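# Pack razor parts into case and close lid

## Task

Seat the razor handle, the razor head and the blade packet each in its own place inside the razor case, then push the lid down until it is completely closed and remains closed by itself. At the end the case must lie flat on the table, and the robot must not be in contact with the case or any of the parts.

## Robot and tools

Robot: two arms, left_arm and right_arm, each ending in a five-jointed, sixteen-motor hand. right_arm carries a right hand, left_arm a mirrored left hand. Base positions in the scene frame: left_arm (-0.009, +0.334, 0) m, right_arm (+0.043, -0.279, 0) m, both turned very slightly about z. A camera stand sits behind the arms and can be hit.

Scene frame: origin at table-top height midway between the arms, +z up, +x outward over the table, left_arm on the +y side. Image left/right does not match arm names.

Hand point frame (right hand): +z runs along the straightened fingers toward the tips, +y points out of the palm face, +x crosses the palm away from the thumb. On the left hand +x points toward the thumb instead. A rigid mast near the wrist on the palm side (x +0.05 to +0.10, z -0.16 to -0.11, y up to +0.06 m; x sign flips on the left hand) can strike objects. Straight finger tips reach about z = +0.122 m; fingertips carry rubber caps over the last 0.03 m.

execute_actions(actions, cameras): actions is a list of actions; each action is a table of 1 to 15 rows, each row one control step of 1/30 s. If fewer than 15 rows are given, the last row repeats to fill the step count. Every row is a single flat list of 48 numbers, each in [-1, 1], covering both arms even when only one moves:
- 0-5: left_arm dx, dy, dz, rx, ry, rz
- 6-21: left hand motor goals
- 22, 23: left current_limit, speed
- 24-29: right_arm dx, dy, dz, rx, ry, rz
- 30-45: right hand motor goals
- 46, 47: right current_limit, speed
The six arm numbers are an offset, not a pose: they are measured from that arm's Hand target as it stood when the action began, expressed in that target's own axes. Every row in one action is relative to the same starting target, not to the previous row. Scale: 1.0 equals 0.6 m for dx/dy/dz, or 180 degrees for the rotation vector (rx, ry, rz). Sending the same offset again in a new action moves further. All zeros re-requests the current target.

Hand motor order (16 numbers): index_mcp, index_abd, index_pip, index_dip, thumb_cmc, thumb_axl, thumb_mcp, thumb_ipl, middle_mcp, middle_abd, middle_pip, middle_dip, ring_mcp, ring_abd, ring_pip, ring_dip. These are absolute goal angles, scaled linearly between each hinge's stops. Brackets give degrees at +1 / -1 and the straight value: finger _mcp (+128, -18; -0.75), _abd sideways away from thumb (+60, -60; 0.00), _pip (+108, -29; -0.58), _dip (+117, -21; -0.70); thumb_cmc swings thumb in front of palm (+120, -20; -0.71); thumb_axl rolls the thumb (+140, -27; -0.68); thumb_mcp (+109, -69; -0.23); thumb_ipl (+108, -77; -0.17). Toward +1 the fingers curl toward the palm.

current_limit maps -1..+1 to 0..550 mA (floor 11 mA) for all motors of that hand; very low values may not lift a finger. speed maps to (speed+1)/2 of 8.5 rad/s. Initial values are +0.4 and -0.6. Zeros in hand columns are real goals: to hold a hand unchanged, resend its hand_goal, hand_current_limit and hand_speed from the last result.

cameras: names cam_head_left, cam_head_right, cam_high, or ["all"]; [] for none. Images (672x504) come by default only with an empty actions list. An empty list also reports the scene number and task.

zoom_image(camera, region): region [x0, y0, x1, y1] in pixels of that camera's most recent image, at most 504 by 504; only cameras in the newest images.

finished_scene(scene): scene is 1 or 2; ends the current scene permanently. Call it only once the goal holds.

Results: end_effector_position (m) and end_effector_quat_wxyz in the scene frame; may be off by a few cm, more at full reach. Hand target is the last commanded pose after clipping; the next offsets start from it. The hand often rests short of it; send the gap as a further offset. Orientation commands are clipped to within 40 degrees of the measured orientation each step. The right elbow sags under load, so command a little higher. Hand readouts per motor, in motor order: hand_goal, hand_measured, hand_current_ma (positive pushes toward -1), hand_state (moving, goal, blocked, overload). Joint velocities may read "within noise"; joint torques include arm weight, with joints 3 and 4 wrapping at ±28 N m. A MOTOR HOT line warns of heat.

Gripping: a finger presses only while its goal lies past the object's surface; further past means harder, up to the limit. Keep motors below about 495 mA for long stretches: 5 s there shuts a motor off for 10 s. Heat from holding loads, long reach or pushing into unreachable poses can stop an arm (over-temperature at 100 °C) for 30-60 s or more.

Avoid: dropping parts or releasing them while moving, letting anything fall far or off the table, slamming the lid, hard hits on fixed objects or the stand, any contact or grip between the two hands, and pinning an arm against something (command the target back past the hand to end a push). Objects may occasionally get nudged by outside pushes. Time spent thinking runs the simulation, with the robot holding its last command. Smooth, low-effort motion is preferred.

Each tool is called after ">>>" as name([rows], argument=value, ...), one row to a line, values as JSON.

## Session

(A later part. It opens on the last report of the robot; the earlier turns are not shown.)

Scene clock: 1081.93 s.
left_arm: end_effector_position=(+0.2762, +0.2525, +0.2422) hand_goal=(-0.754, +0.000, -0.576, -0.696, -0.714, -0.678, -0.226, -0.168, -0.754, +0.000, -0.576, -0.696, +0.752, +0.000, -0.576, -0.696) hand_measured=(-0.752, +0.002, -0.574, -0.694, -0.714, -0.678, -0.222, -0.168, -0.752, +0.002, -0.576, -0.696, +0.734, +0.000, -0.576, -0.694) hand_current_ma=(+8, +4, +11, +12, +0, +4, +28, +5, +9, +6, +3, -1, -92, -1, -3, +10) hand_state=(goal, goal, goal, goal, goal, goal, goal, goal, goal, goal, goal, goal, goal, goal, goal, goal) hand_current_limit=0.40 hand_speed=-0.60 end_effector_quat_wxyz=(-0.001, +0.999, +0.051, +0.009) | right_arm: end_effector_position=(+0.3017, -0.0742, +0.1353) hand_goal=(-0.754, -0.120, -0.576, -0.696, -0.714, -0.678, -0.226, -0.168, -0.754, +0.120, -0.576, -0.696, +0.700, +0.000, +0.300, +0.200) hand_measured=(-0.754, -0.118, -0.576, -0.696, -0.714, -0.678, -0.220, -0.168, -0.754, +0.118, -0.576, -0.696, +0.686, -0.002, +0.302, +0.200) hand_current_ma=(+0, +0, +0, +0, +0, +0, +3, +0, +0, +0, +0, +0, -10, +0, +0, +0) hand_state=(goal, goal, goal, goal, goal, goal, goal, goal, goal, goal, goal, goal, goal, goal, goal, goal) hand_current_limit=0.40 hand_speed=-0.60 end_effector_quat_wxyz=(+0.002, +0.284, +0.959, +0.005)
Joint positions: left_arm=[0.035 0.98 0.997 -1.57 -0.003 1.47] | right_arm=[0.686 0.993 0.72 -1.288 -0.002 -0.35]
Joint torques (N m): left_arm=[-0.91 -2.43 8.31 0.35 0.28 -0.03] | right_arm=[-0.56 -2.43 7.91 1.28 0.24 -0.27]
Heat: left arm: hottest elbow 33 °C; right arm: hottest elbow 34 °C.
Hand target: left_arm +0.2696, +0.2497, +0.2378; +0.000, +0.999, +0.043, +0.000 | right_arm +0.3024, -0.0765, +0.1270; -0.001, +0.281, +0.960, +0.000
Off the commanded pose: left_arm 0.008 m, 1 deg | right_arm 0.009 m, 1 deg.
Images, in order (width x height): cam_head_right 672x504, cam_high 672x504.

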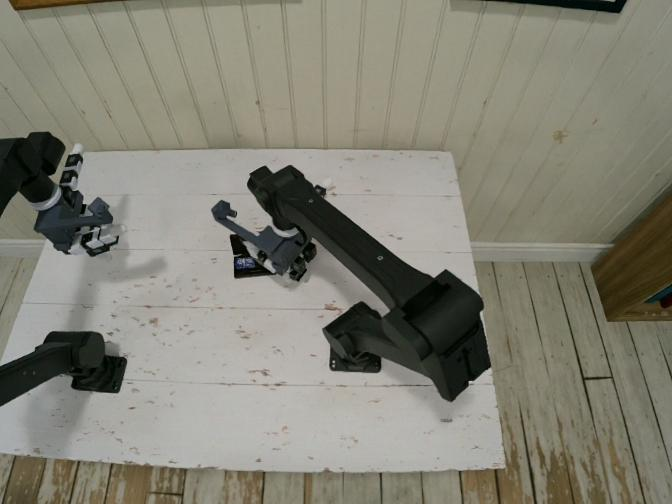

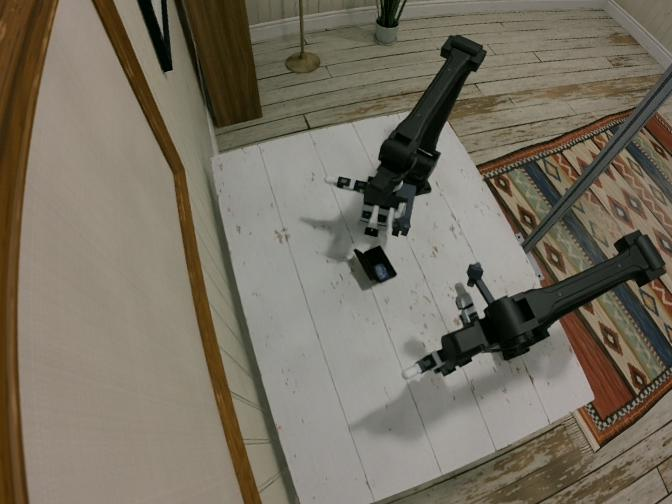

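>>> execute_actions([
  [[0,0,0,0,0,0,-0.754,0,-0.576,-0.696,-0.714,-0.678,-0.226,-0.168,-0.754,0,-0.576,-0.696,0.753,0,-0.576,-0.696,0.4,-0.6,0,0,0.008,0,0,0,-0.754,-0.12,-0.576,-0.696,-0.714,-0.678,-0.226,-0.168,-0.754,0.12,-0.576,-0.696,0.7,0,0.3,0.2,0.4,-0.6]],
], cameras=["cam_head_right","cam_high"])

>>> zoom_image(camera="cam_high", region=[355, 210, 395, 250])

Scene clock: 1092.43 s.
left_arm: end_effector_position=(+0.2762, +0.2525, +0.2422) hand_goal=(-0.754, +0.000, -0.576, -0.696, -0.714, -0.678, -0.226, -0.168, -0.754, +0.000, -0.576, -0.696, +0.752, +0.000, -0.576, -0.696) hand_measured=(-0.752, +0.002, -0.574, -0.694, -0.714, -0.678, -0.222, -0.168, -0.752, +0.002, -0.576, -0.696, +0.734, +0.000, -0.576, -0.694) hand_current_ma=(+8, +4, +11, +12, +0, +4, +28, +5, +9, +6, +3, -1, -92, -1, -3, +10) hand_state=(goal, goal, goal, goal, goal, goal, goal, goal, goal, goal, goal, goal, goal, goal, goal, goal) hand_current_limit=0.40 hand_speed=-0.60 end_effector_quat_wxyz=(-0.001, +0.999, +0.051, +0.009) | right_arm: end_effector_position=(+0.3018, -0.0742, +0.1304) hand_goal=(-0.754, -0.120, -0.576, -0.696, -0.714, -0.678, -0.226, -0.168, -0.754, +0.120, -0.576, -0.696, +0.700, +0.000, +0.300, +0.200) hand_measured=(-0.754, -0.118, -0.576, -0.696, -0.714, -0.678, -0.220, -0.168, -0.754, +0.118, -0.576, -0.696, +0.686, -0.002, +0.302, +0.200) hand_current_ma=(+0, +0, +0, +0, +0, +0, +3, +0, +0, +0, +0, +0, -10, +0, +0, +0) hand_state=(goal, goal, goal, goal, goal, goal, goal, goal, goal, goal, goal, goal, goal, goal, goal, goal) hand_current_limit=0.40 hand_speed=-0.60 end_effector_quat_wxyz=(+0.002, +0.284, +0.959, +0.005)
Joint positions: left_arm=[0.035 0.98 0.997 -1.57 -0.003 1.47] | right_arm=[0.686 0.998 0.71 -1.273 -0.002 -0.35]
Joint torques (N m): left_arm=[-0.09 -2.37 8.23 0.36 0.28 -0.04] | right_arm=[-0.56 -2.43 7.9 1.26 0.25 -0.27]
Heat: left arm: hottest elbow 33 °C; right arm: hottest elbow 34 °C.
Hand target: left_arm +0.2696, +0.2497, +0.2378; +0.000, +0.999, +0.043, +0.000 | right_arm +0.3024, -0.0765, +0.1222; -0.001, +0.281, +0.960, +0.000
Off the commanded pose: left_arm 0.008 m, 1 deg | right_arm 0.009 m, 1 deg.
Images, in order (width x height): cam_head_right 672x504, cam_high 672x504.

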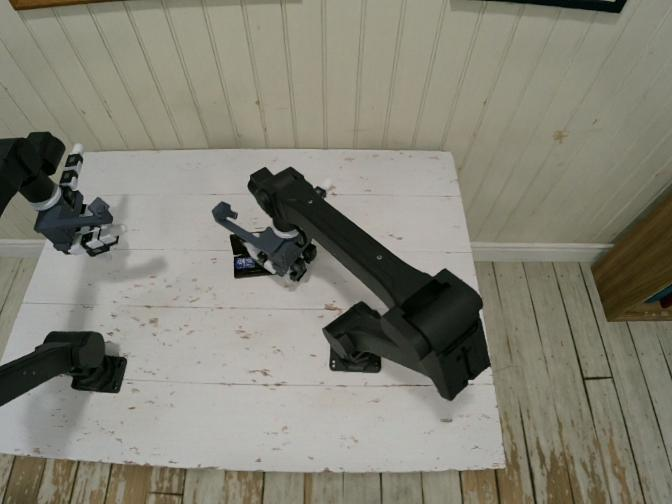

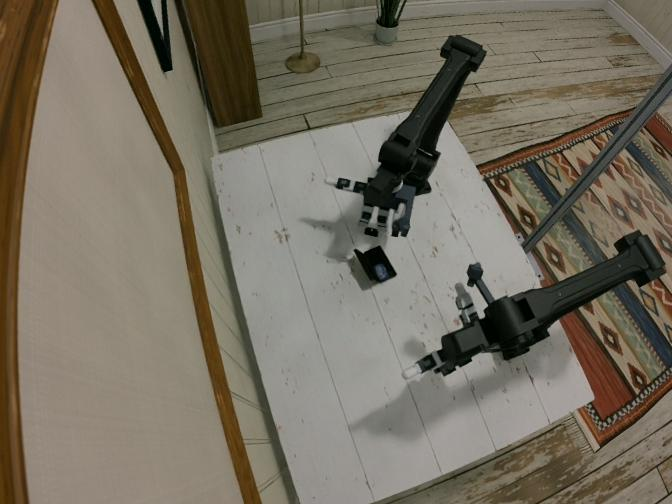

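Scaled by 12.600 from the camera's 672x504 image, which has a finer 960x720 frame.

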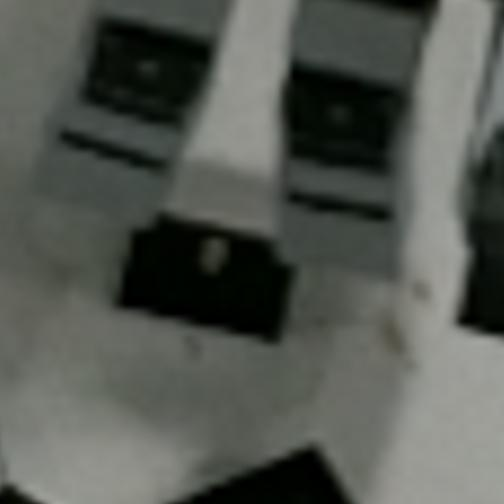

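>>> execute_actions([
  [[0,0,0,0,0,0,-0.754,0,-0.576,-0.696,-0.714,-0.678,-0.226,-0.168,-0.754,0,-0.576,-0.696,0.753,0,-0.576,-0.696,0.4,-0.6,0,0,0.0,0,0,0,-0.754,-0.18,-0.576,-0.696,-0.714,-0.678,-0.226,-0.168,-0.754,0.18,-0.576,-0.696,0.7,0,0.3,0.2,0.4,-0.6]],
  [[0,0,0,0,0,0,-0.754,0,-0.576,-0.696,-0.714,-0.678,-0.226,-0.168,-0.754,0,-0.576,-0.696,0.753,0,-0.576,-0.696,0.4,-0.6,0,0,0.007,0,0,0,-0.754,-0.18,-0.576,-0.696,-0.714,-0.678,-0.226,-0.168,-0.754,0.18,-0.576,-0.696,0.7,0,0.3,0.2,0.4,-0.6]],
], cameras=["cam_head_right","cam_high"])

>>> zoom_image(camera="cam_high", region=[355, 210, 395, 250])

>>> zoom_image(camera="cam_head_right", region=[270, 255, 320, 300])

Scene clock: 1108.67 s.
left_arm: end_effector_position=(+0.2762, +0.2525, +0.2422) hand_goal=(-0.754, +0.000, -0.576, -0.696, -0.714, -0.678, -0.226, -0.168, -0.754, +0.000, -0.576, -0.696, +0.752, +0.000, -0.576, -0.696) hand_measured=(-0.752, +0.002, -0.574, -0.694, -0.714, -0.678, -0.222, -0.168, -0.752, +0.002, -0.576, -0.696, +0.734, +0.000, -0.576, -0.694) hand_current_ma=(+8, +4, +11, +12, +0, +4, +28, +5, +9, +6, +3, -1, -92, -1, -3, +10) hand_state=(goal, goal, goal, goal, goal, goal, goal, goal, goal, goal, goal, goal, goal, goal, goal, goal) hand_current_limit=0.40 hand_speed=-0.60 end_effector_quat_wxyz=(-0.001, +0.999, +0.051, +0.009) | right_arm: end_effector_position=(+0.3019, -0.0741, +0.1263) hand_goal=(-0.754, -0.180, -0.576, -0.696, -0.714, -0.678, -0.226, -0.168, -0.754, +0.180, -0.576, -0.696, +0.700, +0.000, +0.300, +0.200) hand_measured=(-0.754, -0.176, -0.576, -0.696, -0.714, -0.678, -0.220, -0.168, -0.754, +0.176, -0.576, -0.696, +0.686, -0.002, +0.302, +0.200) hand_current_ma=(+0, +1, +0, +0, +0, +0, +3, +0, +0, -1, +0, +0, -10, +0, +0, +0) hand_state=(goal, goal, goal, goal, goal, goal, goal, goal, goal, goal, goal, goal, goal, goal, goal, goal) hand_current_limit=0.40 hand_speed=-0.60 end_effector_quat_wxyz=(+0.002, +0.284, +0.959, +0.005)
Joint positions: left_arm=[0.035 0.98 0.997 -1.57 -0.003 1.47] | right_arm=[0.686 1.002 0.701 -1.259 -0.002 -0.35]
Joint torques (N m): left_arm=[-0.32 -2.61 8.36 0.29 0.29 -0.01] | right_arm=[-0.56 -2.49 7.83 1.28 0.24 -0.27]
Heat: left arm: hottest elbow 33 °C; right arm: hottest elbow 33 °C.
Hand target: left_arm +0.2696, +0.2497, +0.2378; +0.000, +0.999, +0.043, +0.000 | right_arm +0.3024, -0.0765, +0.1180; -0.001, +0.281, +0.960, +0.000
Off the commanded pose: left_arm 0.008 m, 1 deg | right_arm 0.009 m, 1 deg.
Images, in order (width x height): cam_head_right 672x504, cam_high 672x504.

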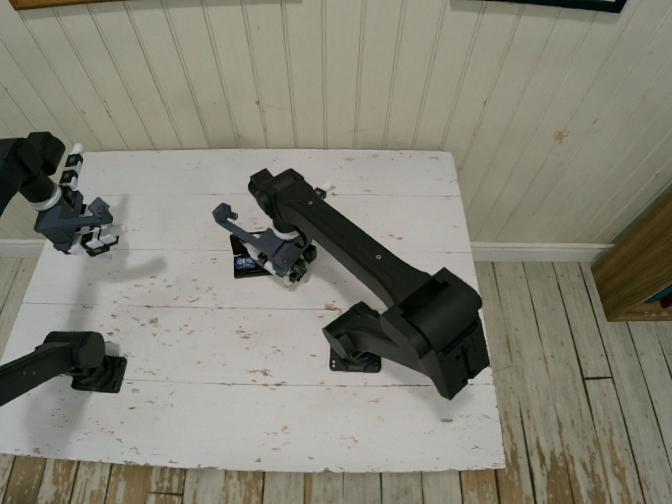

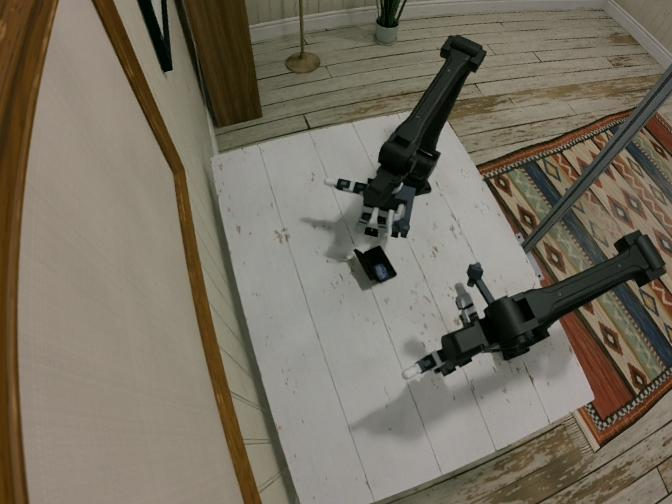

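Scaled by 12.600 from the camera's 672x504 image, which has a finer 960x720 frame.

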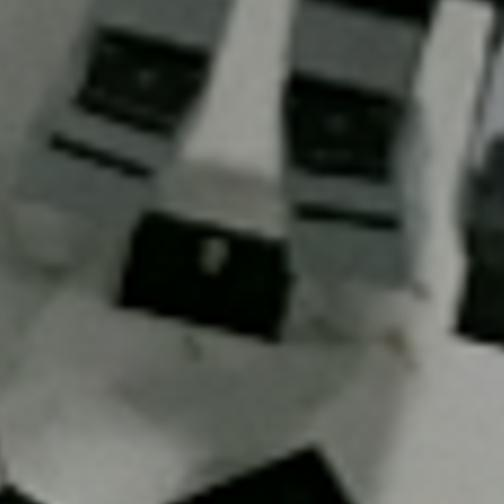

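Scaled by 10.080 from the camera's 672x504 image, which has a finer 960x720 frame.

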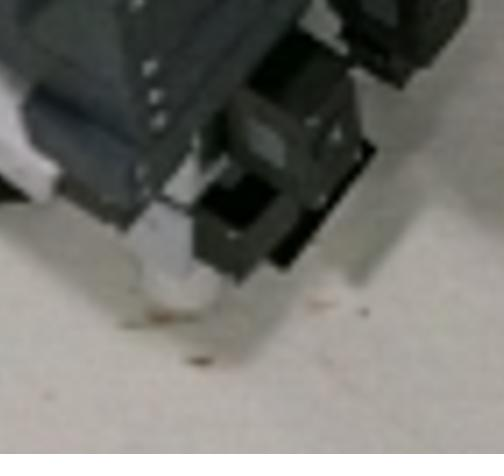

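>>> execute_actions([
  [[0,0,0,0,0,0,-0.754,0,-0.576,-0.696,-0.714,-0.678,-0.226,-0.168,-0.754,0,-0.576,-0.696,0.753,0,-0.576,-0.696,0.4,-0.6,0,-0.004,0.006,0,0,0,-0.754,-0.18,-0.576,-0.696,-0.714,-0.678,-0.226,-0.168,-0.754,0.18,-0.576,-0.696,0.7,0,0.3,0.2,0.4,-0.6]],
  [[0,0,0,0,0,0,-0.754,0,-0.576,-0.696,-0.714,-0.678,-0.226,-0.168,-0.754,0,-0.576,-0.696,0.753,0,-0.576,-0.696,0.4,-0.6,0,0,0,0,0,0,-0.754,-0.18,-0.576,-0.696,-0.714,-0.678,-0.226,-0.168,-0.754,0.18,-0.576,-0.696,0.7,0,0.3,0.2,0.4,-0.6]],
])

Scene clock: 1125.70 s.
left_arm: end_effector_position=(+0.2762, +0.2525, +0.2422) hand_goal=(-0.754, +0.000, -0.576, -0.696, -0.714, -0.678, -0.226, -0.168, -0.754, +0.000, -0.576, -0.696, +0.752, +0.000, -0.576, -0.696) hand_measured=(-0.752, +0.002, -0.574, -0.694, -0.714, -0.678, -0.222, -0.168, -0.752, +0.002, -0.576, -0.696, +0.734, +0.000, -0.576, -0.694) hand_current_ma=(+8, +4, +11, +12, +0, +4, +28, +5, +9, +6, +3, -1, -92, -1, -3, +10) hand_state=(goal, goal, goal, goal, goal, goal, goal, goal, goal, goal, goal, goal, goal, goal, goal, goal) hand_current_limit=0.40 hand_speed=-0.60 end_effector_quat_wxyz=(-0.001, +0.999, +0.051, +0.009) | right_arm: end_effector_position=(+0.3011, -0.0751, +0.1229) hand_goal=(-0.754, -0.180, -0.576, -0.696, -0.714, -0.678, -0.226, -0.168, -0.754, +0.180, -0.576, -0.696, +0.700, +0.000, +0.300, +0.200) hand_measured=(-0.754, -0.176, -0.576, -0.696, -0.714, -0.678, -0.220, -0.168, -0.754, +0.176, -0.576, -0.696, +0.686, -0.002, +0.302, +0.200) hand_current_ma=(+0, +1, +0, +0, +0, +0, +3, +0, +0, -1, +0, +0, -10, +0, +0, +0) hand_state=(goal, goal, goal, goal, goal, goal, goal, goal, goal, goal, goal, goal, goal, goal, goal, goal) hand_current_limit=0.40 hand_speed=-0.60 end_effector_quat_wxyz=(+0.002, +0.284, +0.959, +0.004)
Joint positions: left_arm=[0.035 0.98 0.997 -1.57 -0.003 1.47] | right_arm=[0.684 1.002 0.692 -1.251 -0.002 -0.353]
Joint torques (N m): left_arm=[-0.44 -2.32 8.24 0.31 0.27 -0.05] | right_arm=[-0.73 -2.61 7.61 1.28 0.24 -0.27]
Heat: left arm: hottest elbow 33 °C; right arm: hottest elbow 33 °C.
Hand target: left_arm +0.2696, +0.2497, +0.2378; +0.000, +0.999, +0.043, +0.000 | right_arm +0.3012, -0.0784, +0.1145; +0.000, +0.281, +0.960, +0.000
Off the commanded pose: left_arm 0.008 m, 1 deg | right_arm 0.009 m, 1 deg.

>>> execute_actions([
  [[0,0,0,0,0,0,-0.754,0,-0.576,-0.696,-0.714,-0.678,-0.226,-0.168,-0.754,0,-0.576,-0.696,0.753,0,-0.576,-0.696,0.4,-0.6,0,0,0.006,0,0,0,-0.754,-0.18,-0.576,-0.696,-0.714,-0.678,-0.226,-0.168,-0.754,0.18,-0.576,-0.696,0.7,0,0.3,0.2,0.4,-0.6]],
], cameras=["cam_head_right","cam_high"])

>>> zoom_image(camera="cam_high", region=[355, 210, 395, 250])

Scene clock: 1131.30 s.
left_arm: end_effector_position=(+0.2762, +0.2525, +0.2422) hand_goal=(-0.754, +0.000, -0.576, -0.696, -0.714, -0.678, -0.226, -0.168, -0.754, +0.000, -0.576, -0.696, +0.752, +0.000, -0.576, -0.696) hand_measured=(-0.752, +0.002, -0.574, -0.694, -0.714, -0.678, -0.222, -0.168, -0.752, +0.002, -0.576, -0.696, +0.734, +0.000, -0.576, -0.694) hand_current_ma=(+8, +4, +11, +12, +0, +4, +28, +5, +9, +6, +3, -1, -92, -1, -3, +10) hand_state=(goal, goal, goal, goal, goal, goal, goal, goal, goal, goal, goal, goal, goal, goal, goal, goal) hand_current_limit=0.40 hand_speed=-0.60 end_effector_quat_wxyz=(-0.001, +0.999, +0.051, +0.009) | right_arm: end_effector_position=(+0.3019, -0.0744, +0.1230) hand_goal=(-0.754, -0.180, -0.576, -0.696, -0.714, -0.678, -0.226, -0.168, -0.754, +0.180, -0.576, -0.696, +0.700, +0.000, +0.300, +0.200) hand_measured=(-0.760, -0.176, -0.580, -0.696, -0.714, -0.678, -0.220, -0.168, -0.754, +0.176, -0.576, -0.696, +0.686, -0.002, +0.302, +0.200) hand_current_ma=(-3, +2, -1, +0, +0, +0, +3, +0, +0, -1, +0, +0, -10, +0, +0, +0) hand_state=(goal, goal, goal, goal, goal, goal, goal, goal, goal, goal, goal, goal, goal, goal, goal, goal) hand_current_limit=0.40 hand_speed=-0.60 end_effector_quat_wxyz=(+0.004, +0.284, +0.959, +0.006)
Joint positions: left_arm=[0.035 0.98 0.997 -1.57 -0.003 1.47] | right_arm=[0.684 1.002 0.691 -1.245 -0.002 -0.353]
Joint torques (N m): left_arm=[-0.38 -2.49 8.31 0.29 0.27 -0.04] | right_arm=[-0.73 -2.43 7.05 1.47 0.24 -0.27]
Heat: left arm: hottest elbow 33 °C; right arm: hottest elbow 33 °C.
Hand target: left_arm +0.2696, +0.2497, +0.2378; +0.000, +0.999, +0.043, +0.000 | right_arm +0.3011, -0.0785, +0.1108; -0.001, +0.281, +0.960, +0.000
Off the commanded pose: left_arm 0.008 m, 1 deg | right_arm 0.013 m, 1 deg.
Images, in order (width x height): cam_head_right 672x504, cam_high 672x504.

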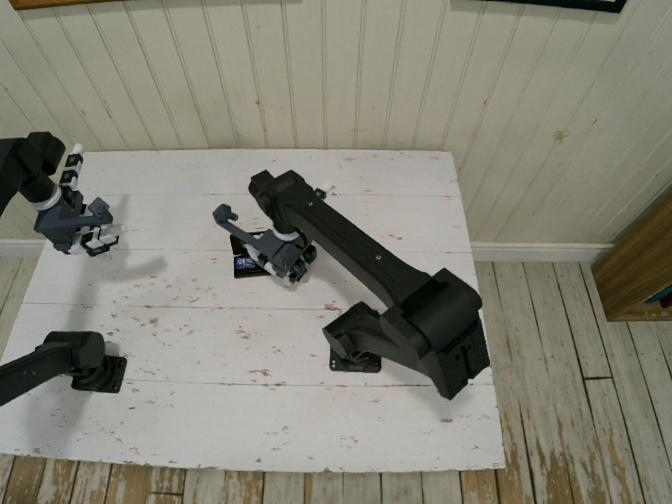

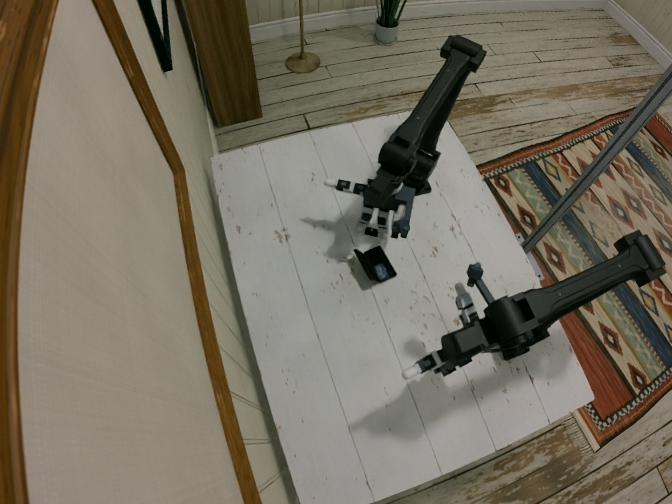

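Scaled by 12.600 from the camera's 672x504 image, which has a finer 960x720 frame.

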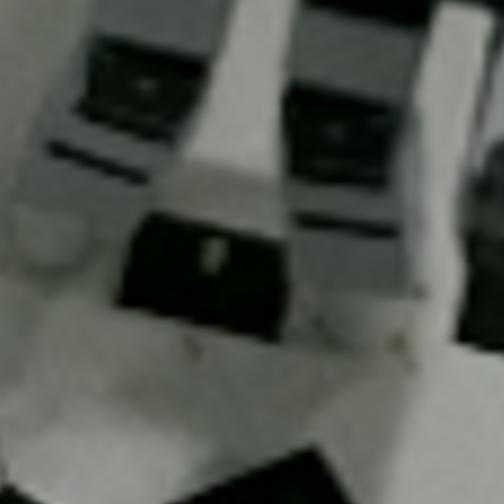

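>>> execute_actions([
  [[0,0,0,0,0,0,-0.754,0,-0.576,-0.696,-0.714,-0.678,-0.226,-0.168,-0.754,0,-0.576,-0.696,0.753,0,-0.576,-0.696,0.4,-0.6,0,0,-0.008,0,0,0,-0.754,-0.18,-0.576,-0.696,-0.714,-0.678,-0.226,-0.168,-0.754,0.18,-0.576,-0.696,0.7,0,0.3,0.2,0.4,-0.8]],
  [[0,0,0,0,0,0,-0.754,0,-0.576,-0.696,-0.714,-0.678,-0.226,-0.168,-0.754,0,-0.576,-0.696,0.753,0,-0.576,-0.696,0.4,-0.6,0,0,0,0,0,0,-0.754,-0.08,-0.576,-0.696,-0.714,-0.678,-0.226,-0.168,-0.754,0.08,-0.576,-0.696,0.7,0,0.3,0.2,0.4,-0.8]],
], cameras=["cam_head_right","cam_high"])

>>> zoom_image(camera="cam_high", region=[355, 210, 395, 250])

Scene clock: 1143.23 s.
left_arm: end_effector_position=(+0.2762, +0.2525, +0.2422) hand_goal=(-0.754, +0.000, -0.576, -0.696, -0.714, -0.678, -0.226, -0.168, -0.754, +0.000, -0.576, -0.696, +0.752, +0.000, -0.576, -0.696) hand_measured=(-0.752, +0.002, -0.574, -0.694, -0.714, -0.678, -0.222, -0.168, -0.752, +0.002, -0.576, -0.696, +0.734, +0.000, -0.576, -0.694) hand_current_ma=(+8, +4, +11, +12, +0, +4, +28, +5, +9, +6, +3, -1, -92, -1, -3, +10) hand_state=(goal, goal, goal, goal, goal, goal, goal, goal, goal, goal, goal, goal, goal, goal, goal, goal) hand_current_limit=0.40 hand_speed=-0.60 end_effector_quat_wxyz=(-0.001, +0.999, +0.051, +0.009) | right_arm: end_effector_position=(+0.3021, -0.0746, +0.1229) hand_goal=(-0.754, -0.080, -0.576, -0.696, -0.714, -0.678, -0.226, -0.168, -0.754, +0.080, -0.576, -0.696, +0.700, +0.000, +0.300, +0.200) hand_measured=(-0.760, -0.152, -0.580, -0.696, -0.714, -0.678, -0.220, -0.168, -0.754, +0.144, -0.576, -0.696, +0.686, -0.002, +0.302, +0.200) hand_current_ma=(-3, -111, -1, +0, +0, +0, +3, +0, +0, +92, +0, +0, -10, +0, +0, +0) hand_state=(goal, blocked, goal, goal, goal, goal, goal, goal, goal, blocked, goal, goal, goal, goal, goal, goal) hand_current_limit=0.40 hand_speed=-0.80 end_effector_quat_wxyz=(+0.004, +0.284, +0.959, +0.006)
Joint positions: left_arm=[0.035 0.98 0.997 -1.57 -0.003 1.47] | right_arm=[0.684 1.002 0.691 -1.245 0 -0.353]
Joint torques (N m): left_arm=[-0.26 -2.78 8.34 0.31 0.28 -0.05] | right_arm=[-0.67 -2.73 7.9 0.95 0.18 -0.27]
Heat: left arm: hottest elbow 33 °C; right arm: hottest elbow 33 °C.
Hand target: left_arm +0.2696, +0.2497, +0.2378; +0.000, +0.999, +0.043, +0.000 | right_arm +0.3011, -0.0785, +0.1156; -0.001, +0.281, +0.960, +0.000
Off the commanded pose: left_arm 0.008 m, 1 deg | right_arm 0.008 m, 1 deg.
Images, in order (width x height): cam_head_right 672x504, cam_high 672x504.

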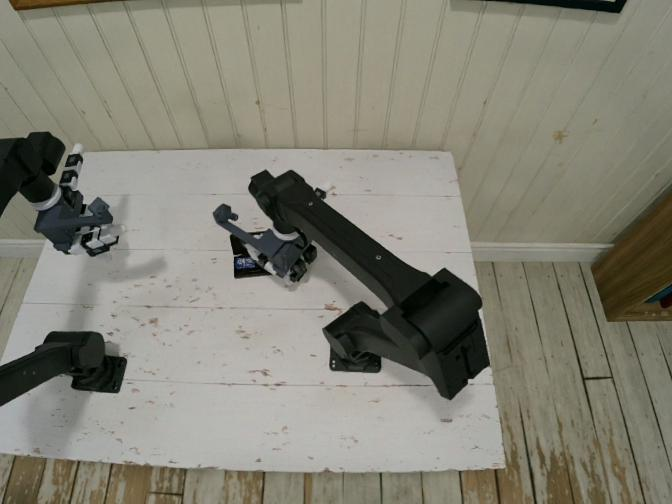

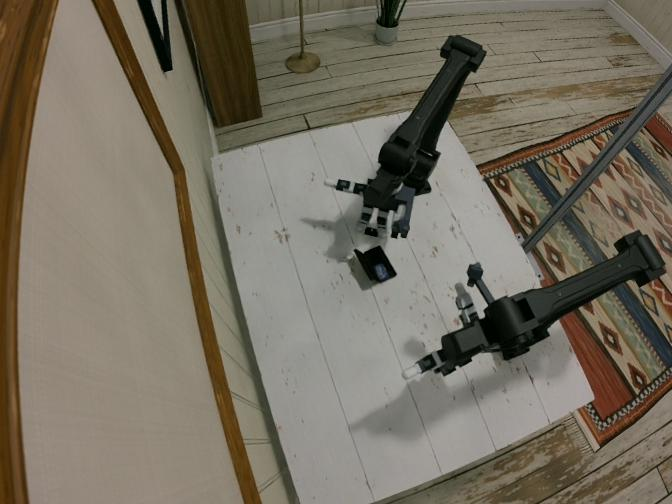

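Scaled by 12.600 from the camera's 672x504 image, which has a finer 960x720 frame.

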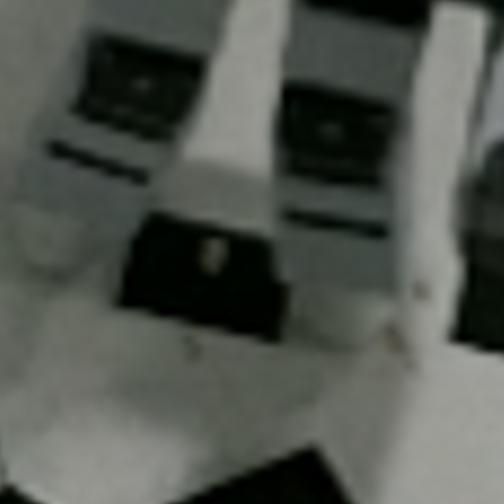

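>>> execute_actions([
  [[0,0,0,0,0,0,-0.754,0,-0.576,-0.696,-0.714,-0.678,-0.226,-0.168,-0.754,0,-0.576,-0.696,0.753,0,-0.576,-0.696,0.4,-0.6,0,0,-0.005,0,0,0,-0.754,-0.04,-0.576,-0.696,-0.714,-0.678,-0.226,-0.168,-0.754,0.04,-0.576,-0.696,0.7,0,0.3,0.2,0.4,-0.8]],
  [[0,0,0,0,0,0,-0.754,0,-0.576,-0.696,-0.714,-0.678,-0.226,-0.168,-0.754,0,-0.576,-0.696,0.753,0,-0.576,-0.696,0.4,-0.6,0,0,0,0,0,0,-0.754,0,-0.576,-0.696,-0.714,-0.678,-0.226,-0.168,-0.754,0,-0.576,-0.696,0.7,0,0.3,0.2,0.4,-0.8]],
], cameras=["cam_head_right","cam_high"])

>>> zoom_image(camera="cam_high", region=[355, 210, 395, 250])

>>> zoom_image(camera="cam_head_right", region=[270, 255, 320, 300])

Scene clock: 1154.37 s.
left_arm: end_effector_position=(+0.2762, +0.2525, +0.2422) hand_goal=(-0.754, +0.000, -0.576, -0.696, -0.714, -0.678, -0.226, -0.168, -0.754, +0.000, -0.576, -0.696, +0.752, +0.000, -0.576, -0.696) hand_measured=(-0.752, +0.002, -0.574, -0.694, -0.714, -0.678, -0.222, -0.168, -0.752, +0.002, -0.576, -0.696, +0.734, +0.000, -0.576, -0.694) hand_current_ma=(+8, +4, +11, +12, +0, +4, +28, +5, +9, +6, +3, -1, -92, -1, -3, +10) hand_state=(goal, goal, goal, goal, goal, goal, goal, goal, goal, goal, goal, goal, goal, goal, goal, goal) hand_current_limit=0.40 hand_speed=-0.60 end_effector_quat_wxyz=(-0.001, +0.999, +0.051, +0.009) | right_arm: end_effector_position=(+0.3021, -0.0747, +0.1229) hand_goal=(-0.754, +0.000, -0.576, -0.696, -0.714, -0.678, -0.226, -0.168, -0.754, +0.000, -0.576, -0.696, +0.700, +0.000, +0.300, +0.200) hand_measured=(-0.760, -0.104, -0.580, -0.696, -0.714, -0.678, -0.220, -0.168, -0.754, +0.100, -0.576, -0.696, +0.686, -0.002, +0.302, +0.200) hand_current_ma=(-3, -204, -1, +0, +0, +0, +3, +0, +0, +190, +0, +0, -10, +0, +0, +0) hand_state=(goal, blocked, goal, goal, goal, goal, goal, goal, goal, blocked, goal, goal, goal, goal, goal, goal) hand_current_limit=0.40 hand_speed=-0.80 end_effector_quat_wxyz=(+0.004, +0.283, +0.959, +0.006)
Joint positions: left_arm=[0.035 0.98 0.997 -1.57 -0.003 1.47] | right_arm=[0.684 1.002 0.691 -1.245 0 -0.353]
Joint torques (N m): left_arm=[-0.32 -2.49 8.28 0.4 0.3 -0.04] | right_arm=[-0.67 -2.96 8.42 0.64 0.16 -0.27]
Heat: left arm: hottest elbow 33 °C; right arm: hottest elbow 33 °C.
Hand target: left_arm +0.2696, +0.2497, +0.2378; +0.000, +0.999, +0.043, +0.000 | right_arm +0.3010, -0.0784, +0.1186; -0.001, +0.281, +0.960, +0.000
Off the commanded pose: left_arm 0.008 m, 1 deg | right_arm 0.006 m, 1 deg.
Images, in order (width x height): cam_head_right 672x504, cam_high 672x504.

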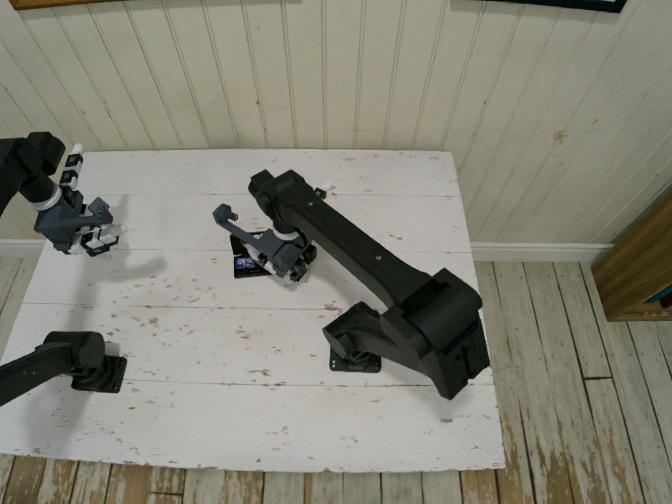

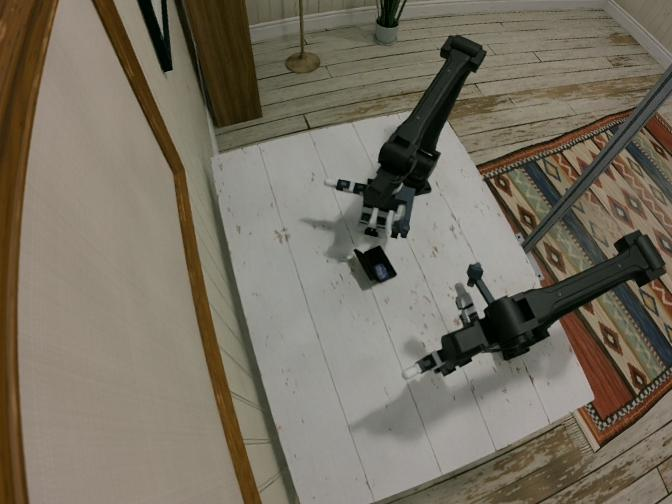

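Scaled by 12.600 from the camera's 672x504 image, which has a finer 960x720 frame.

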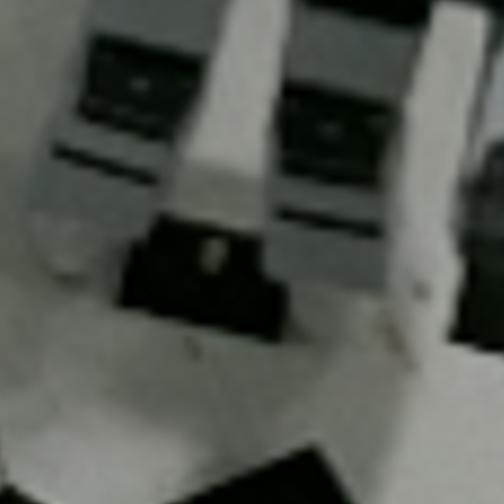

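Scaled by 10.080 from the camera's 672x504 image, which has a finer 960x720 frame.

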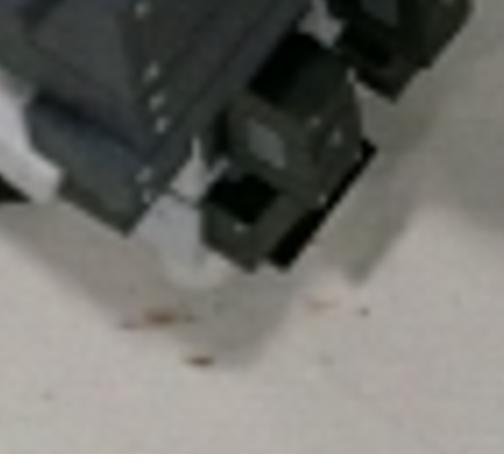

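>>> execute_actions([
  [[0,0,0,0,0,0,-0.754,0,-0.576,-0.696,-0.714,-0.678,-0.226,-0.168,-0.754,0,-0.576,-0.696,0.753,0,-0.576,-0.696,0.4,-0.6,0,0,-0.003,0,0,0,-0.754,0.03,-0.576,-0.696,-0.714,-0.678,-0.226,-0.168,-0.754,-0.03,-0.576,-0.696,0.7,0,0.3,0.2,0.4,-0.8]],
  [[0,0,0,0,0,0,-0.754,0,-0.576,-0.696,-0.714,-0.678,-0.226,-0.168,-0.754,0,-0.576,-0.696,0.753,0,-0.576,-0.696,0.4,-0.6,0,0,0,0,0,0,-0.754,0.06,-0.576,-0.696,-0.714,-0.678,-0.226,-0.168,-0.754,-0.06,-0.576,-0.696,0.7,0,0.3,0.2,0.4,-0.8]],
], cameras=["cam_head_right","cam_high"])

>>> zoom_image(camera="cam_high", region=[355, 210, 395, 250])

>>> zoom_image(camera="cam_head_right", region=[270, 255, 320, 300])

Scene clock: 1163.50 s.
left_arm: end_effector_position=(+0.2762, +0.2525, +0.2422) hand_goal=(-0.754, +0.000, -0.576, -0.696, -0.714, -0.678, -0.226, -0.168, -0.754, +0.000, -0.576, -0.696, +0.752, +0.000, -0.576, -0.696) hand_measured=(-0.752, +0.002, -0.574, -0.694, -0.714, -0.678, -0.222, -0.168, -0.752, +0.002, -0.576, -0.696, +0.734, +0.000, -0.576, -0.694) hand_current_ma=(+8, +4, +11, +12, +0, +4, +28, +5, +9, +6, +3, -1, -92, -1, -3, +10) hand_state=(goal, goal, goal, goal, goal, goal, goal, goal, goal, goal, goal, goal, goal, goal, goal, goal) hand_current_limit=0.40 hand_speed=-0.60 end_effector_quat_wxyz=(-0.001, +0.999, +0.051, +0.009) | right_arm: end_effector_position=(+0.3021, -0.0747, +0.1234) hand_goal=(-0.754, +0.060, -0.576, -0.696, -0.714, -0.678, -0.226, -0.168, -0.754, -0.060, -0.576, -0.696, +0.700, +0.000, +0.300, +0.200) hand_measured=(-0.760, -0.068, -0.580, -0.696, -0.714, -0.678, -0.220, -0.168, -0.754, +0.064, -0.576, -0.696, +0.686, -0.002, +0.302, +0.200) hand_current_ma=(-3, -280, -1, +0, +0, +0, +3, +0, +0, +270, +0, +0, -10, +0, +0, +0) hand_state=(goal, blocked, goal, goal, goal, goal, goal, goal, goal, blocked, goal, goal, goal, goal, goal, goal) hand_current_limit=0.40 hand_speed=-0.80 end_effector_quat_wxyz=(+0.005, +0.283, +0.959, +0.006)
Joint positions: left_arm=[0.035 0.98 0.997 -1.57 -0.003 1.47] | right_arm=[0.684 1.001 0.691 -1.245 0 -0.353]
Joint torques (N m): left_arm=[-0.44 -2.55 8.25 0.44 0.28 -0.03] | right_arm=[-0.67 -2.96 8.73 0.43 0.15 -0.27]
Heat: left arm: hottest elbow 33 °C; right arm: hottest elbow 33 °C.
Hand target: left_arm +0.2696, +0.2497, +0.2378; +0.000, +0.999, +0.043, +0.000 | right_arm +0.3010, -0.0784, +0.1205; -0.001, +0.281, +0.960, +0.000
Off the commanded pose: left_arm 0.008 m, 1 deg | right_arm 0.005 m, 1 deg.
Images, in order (width x height): cam_head_right 672x504, cam_high 672x504.

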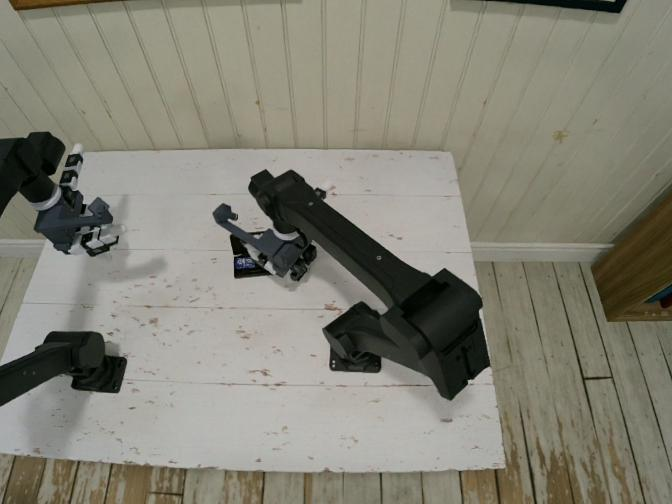

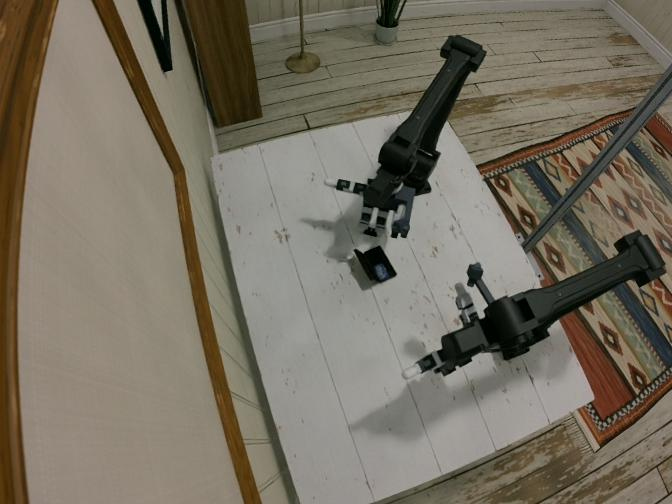

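Scaled by 12.600 from the camera's 672x504 image, which has a finer 960x720 frame.

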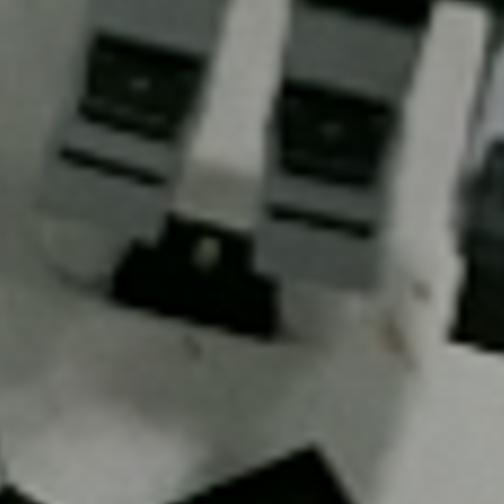

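Scaled by 10.080 from the camera's 672x504 image, which has a finer 960x720 frame.

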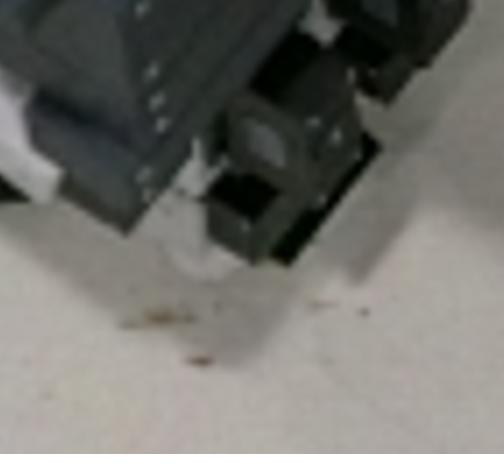

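>>> execute_actions([
  [[0,0,0,0,0,0,-0.754,0,-0.576,-0.696,-0.714,-0.678,-0.226,-0.168,-0.754,0,-0.576,-0.696,0.753,0,-0.576,-0.696,0.4,-0.6,0,0,0,0,0,0,-0.754,0.09,-0.576,-0.696,-0.714,-0.678,-0.226,-0.168,-0.754,-0.09,-0.576,-0.696,0.7,0,0.3,0.2,0.4,-0.8]],
  [[0,0,0,0,0,0,-0.754,0,-0.576,-0.696,-0.714,-0.678,-0.226,-0.168,-0.754,0,-0.576,-0.696,0.753,0,-0.576,-0.696,0.4,-0.6,0,0,-0.033,0,0,0,-0.754,0.09,-0.576,-0.696,-0.714,-0.678,-0.226,-0.168,-0.754,-0.09,-0.576,-0.696,0.7,0,0.3,0.2,0.4,-0.8]],
  [[0,0,0,0,0,0,-0.754,0,-0.576,-0.696,-0.714,-0.678,-0.226,-0.168,-0.754,0,-0.576,-0.696,0.753,0,-0.576,-0.696,0.4,-0.6,0,0,-0.033,0,0,0,-0.754,0.09,-0.576,-0.696,-0.714,-0.678,-0.226,-0.168,-0.754,-0.09,-0.576,-0.696,0.7,0,0.3,0.2,0.4,-0.8]],
], cameras=["cam_head_right","cam_high"])

>>> zoom_image(camera="cam_high", region=[355, 210, 395, 250])

>>> zoom_image(camera="cam_head_right", region=[270, 255, 320, 300])

Scene clock: 1174.60 s.
left_arm: end_effector_position=(+0.2762, +0.2525, +0.2422) hand_goal=(-0.754, +0.000, -0.576, -0.696, -0.714, -0.678, -0.226, -0.168, -0.754, +0.000, -0.576, -0.696, +0.752, +0.000, -0.576, -0.696) hand_measured=(-0.752, +0.002, -0.574, -0.694, -0.714, -0.678, -0.222, -0.168, -0.752, +0.002, -0.576, -0.696, +0.734, +0.000, -0.576, -0.694) hand_current_ma=(+8, +4, +11, +12, +0, +4, +28, +5, +9, +6, +3, -1, -92, -1, -3, +10) hand_state=(goal, goal, goal, goal, goal, goal, goal, goal, goal, goal, goal, goal, goal, goal, goal, goal) hand_current_limit=0.40 hand_speed=-0.60 end_effector_quat_wxyz=(-0.001, +0.999, +0.051, +0.009) | right_arm: end_effector_position=(+0.2866, -0.0865, +0.1333) hand_goal=(-0.754, +0.090, -0.576, -0.696, -0.714, -0.678, -0.226, -0.168, -0.754, -0.090, -0.576, -0.696, +0.700, +0.000, +0.300, +0.200) hand_measured=(-0.746, -0.062, -0.570, -0.692, -0.714, -0.678, -0.220, -0.168, -0.754, +0.058, -0.576, -0.696, +0.686, -0.002, +0.302, +0.200) hand_current_ma=(+5, -370, +3, +1, +0, +0, +3, +0, +0, +352, +0, +0, -10, +0, +0, +0) hand_state=(goal, blocked, goal, goal, goal, goal, goal, goal, goal, blocked, goal, goal, goal, goal, goal, goal) hand_current_limit=0.40 hand_speed=-0.80 end_effector_quat_wxyz=(-0.015, +0.282, +0.959, -0.022)
Joint positions: left_arm=[0.035 0.98 0.997 -1.57 -0.003 1.47] | right_arm=[0.684 0.978 0.72 -1.365 0.002 -0.355]
Joint torques (N m): left_arm=[-0.5 -2.02 8.32 0.4 0.27 -0.03] | right_arm=[-0.73 -3.6 13.35 0.27 0.12 -0.24]
Heat: left arm: hottest elbow 33 °C; right arm: hottest elbow 33 °C.
Hand target: left_arm +0.2696, +0.2497, +0.2378; +0.000, +0.999, +0.043, +0.000 | right_arm +0.3011, -0.0784, +0.1600; -0.001, +0.281, +0.960, +0.000
Off the commanded pose: left_arm 0.008 m, 1 deg | right_arm 0.032 m, 3 deg.
Images, in order (width x height): cam_head_right 672x504, cam_high 672x504.

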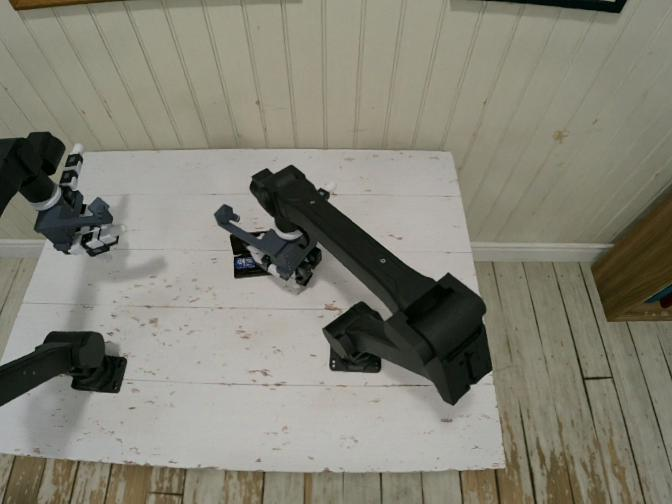

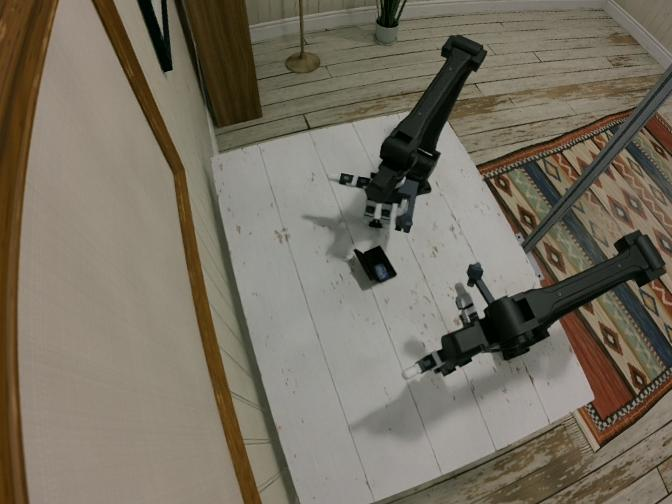

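Scaled by 12.600 from the camera's 672x504 image, which has a finer 960x720 frame.

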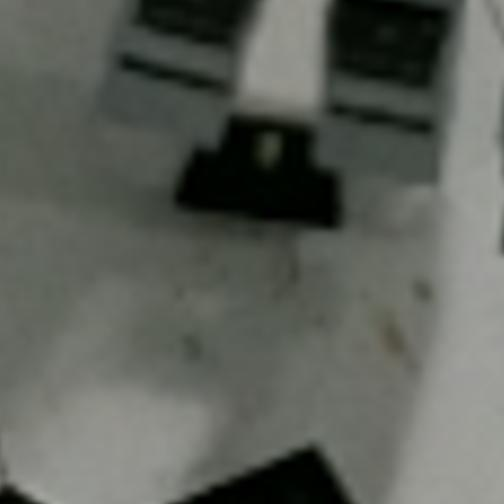

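Scaled by 10.080 from the camera's 672x504 image, which has a finer 960x720 frame.

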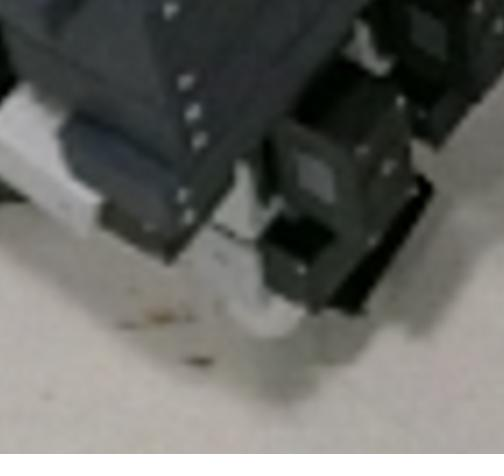

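>>> execute_actions([
  [[0,0,0,0,0,0,-0.754,0,-0.576,-0.696,-0.714,-0.678,-0.226,-0.168,-0.754,0,-0.576,-0.696,0.753,0,-0.576,-0.696,0.4,-0.6,0,0,-0.06,0,0,0,-0.754,0.09,-0.576,-0.696,-0.714,-0.678,-0.226,-0.168,-0.754,-0.09,-0.576,-0.696,0.7,0,0.3,0.2,0.4,-0.8]],
  [[0,0,0,0,0,0,-0.754,0,-0.576,-0.696,-0.714,-0.678,-0.226,-0.168,-0.754,0,-0.576,-0.696,0.753,0,-0.576,-0.696,0.4,-0.6,0,0,-0.06,0,0,0,-0.754,0.09,-0.576,-0.696,-0.714,-0.678,-0.226,-0.168,-0.754,-0.09,-0.576,-0.696,0.7,0,0.3,0.2,0.4,-0.8]],
], cameras=["cam_head_right","cam_high"])

>>> zoom_image(camera="cam_high", region=[355, 195, 405, 245])

>>> zoom_image(camera="cam_head_right", region=[250, 235, 320, 300])

Scene clock: 1220.20 s.
left_arm: end_effector_position=(+0.2762, +0.2525, +0.2422) hand_goal=(-0.754, +0.000, -0.576, -0.696, -0.714, -0.678, -0.226, -0.168, -0.754, +0.000, -0.576, -0.696, +0.752, +0.000, -0.576, -0.696) hand_measured=(-0.752, +0.002, -0.574, -0.694, -0.714, -0.678, -0.222, -0.168, -0.752, +0.002, -0.576, -0.696, +0.734, +0.000, -0.576, -0.694) hand_current_ma=(+8, +4, +11, +12, +0, +4, +28, +5, +9, +6, +3, -1, -92, -1, -3, +10) hand_state=(goal, goal, goal, goal, goal, goal, goal, goal, goal, goal, goal, goal, goal, goal, goal, goal) hand_current_limit=0.40 hand_speed=-0.60 end_effector_quat_wxyz=(-0.001, +0.999, +0.051, +0.009) | right_arm: end_effector_position=(+0.2920, -0.0824, +0.2103) hand_goal=(-0.754, +0.090, -0.576, -0.696, -0.714, -0.678, -0.226, -0.168, -0.754, -0.090, -0.576, -0.696, +0.700, +0.000, +0.300, +0.200) hand_measured=(-0.752, -0.062, -0.572, -0.694, -0.714, -0.678, -0.220, -0.168, -0.754, +0.058, -0.576, -0.696, +0.686, -0.002, +0.302, +0.200) hand_current_ma=(+1, -370, +1, +1, +0, +0, +3, +0, +0, +352, +0, +0, -10, +0, +0, +0) hand_state=(goal, blocked, goal, goal, goal, goal, goal, goal, goal, blocked, goal, goal, goal, goal, goal, goal) hand_current_limit=0.40 hand_speed=-0.80 end_effector_quat_wxyz=(-0.011, +0.282, +0.959, -0.016)
Joint positions: left_arm=[0.035 0.98 0.997 -1.57 -0.003 1.47] | right_arm=[0.684 0.953 0.907 -1.563 0.002 -0.355]
Joint torques (N m): left_arm=[-0.79 -2.2 8.29 0.38 0.28 -0.01] | right_arm=[-0.73 -3.19 13 0.29 0.11 -0.25]
Heat: left arm: hottest elbow 33 °C; right arm: hottest elbow 39 °C.
Hand target: left_arm +0.2696, +0.2497, +0.2378; +0.000, +0.999, +0.043, +0.000 | right_arm +0.3012, -0.0784, +0.2321; -0.001, +0.281, +0.960, +0.000
Off the commanded pose: left_arm 0.008 m, 1 deg | right_arm 0.024 m, 2 deg.
Images, in order (width x height): cam_head_right 672x504, cam_high 672x504.

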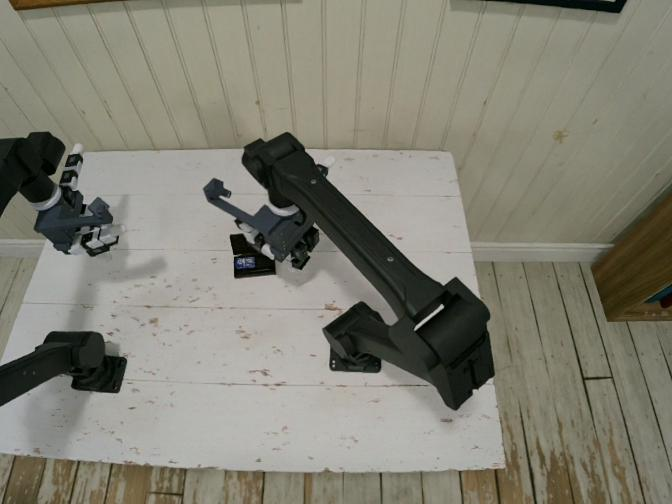

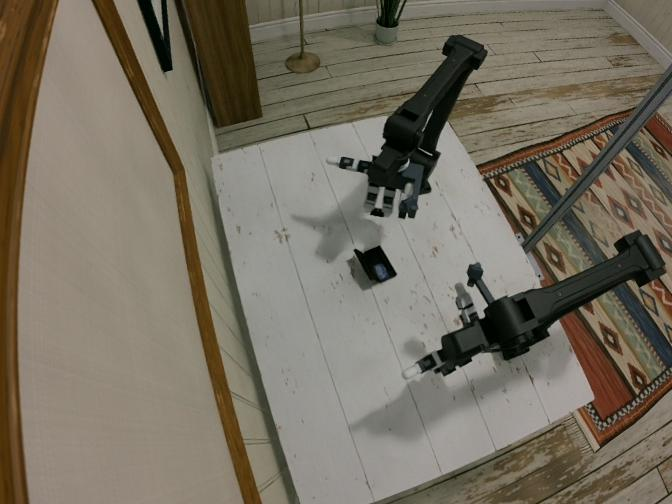

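Scaled by 10.080 from the camera's 672x504 image, which has a finer 960x720 frame.

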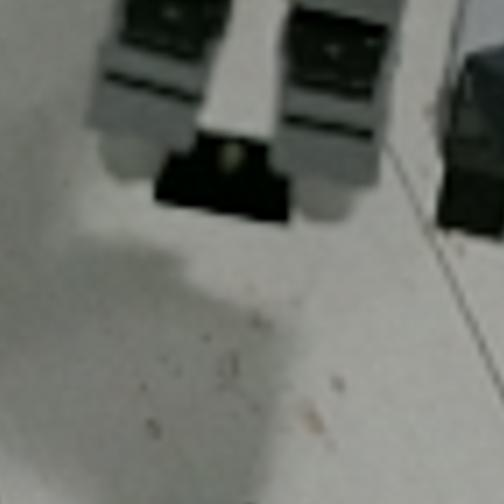

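Scaled by 7.200 from the camera's 672x504 image, which has a finer 960x720 frame.

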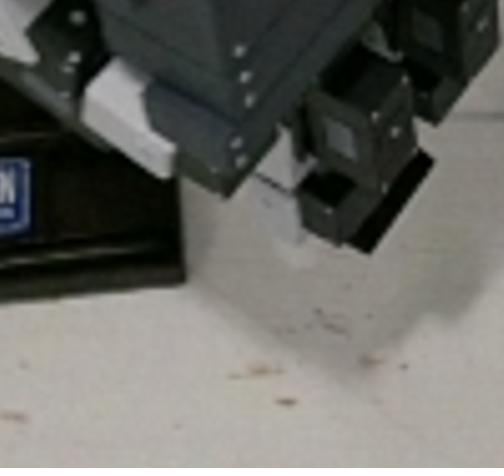

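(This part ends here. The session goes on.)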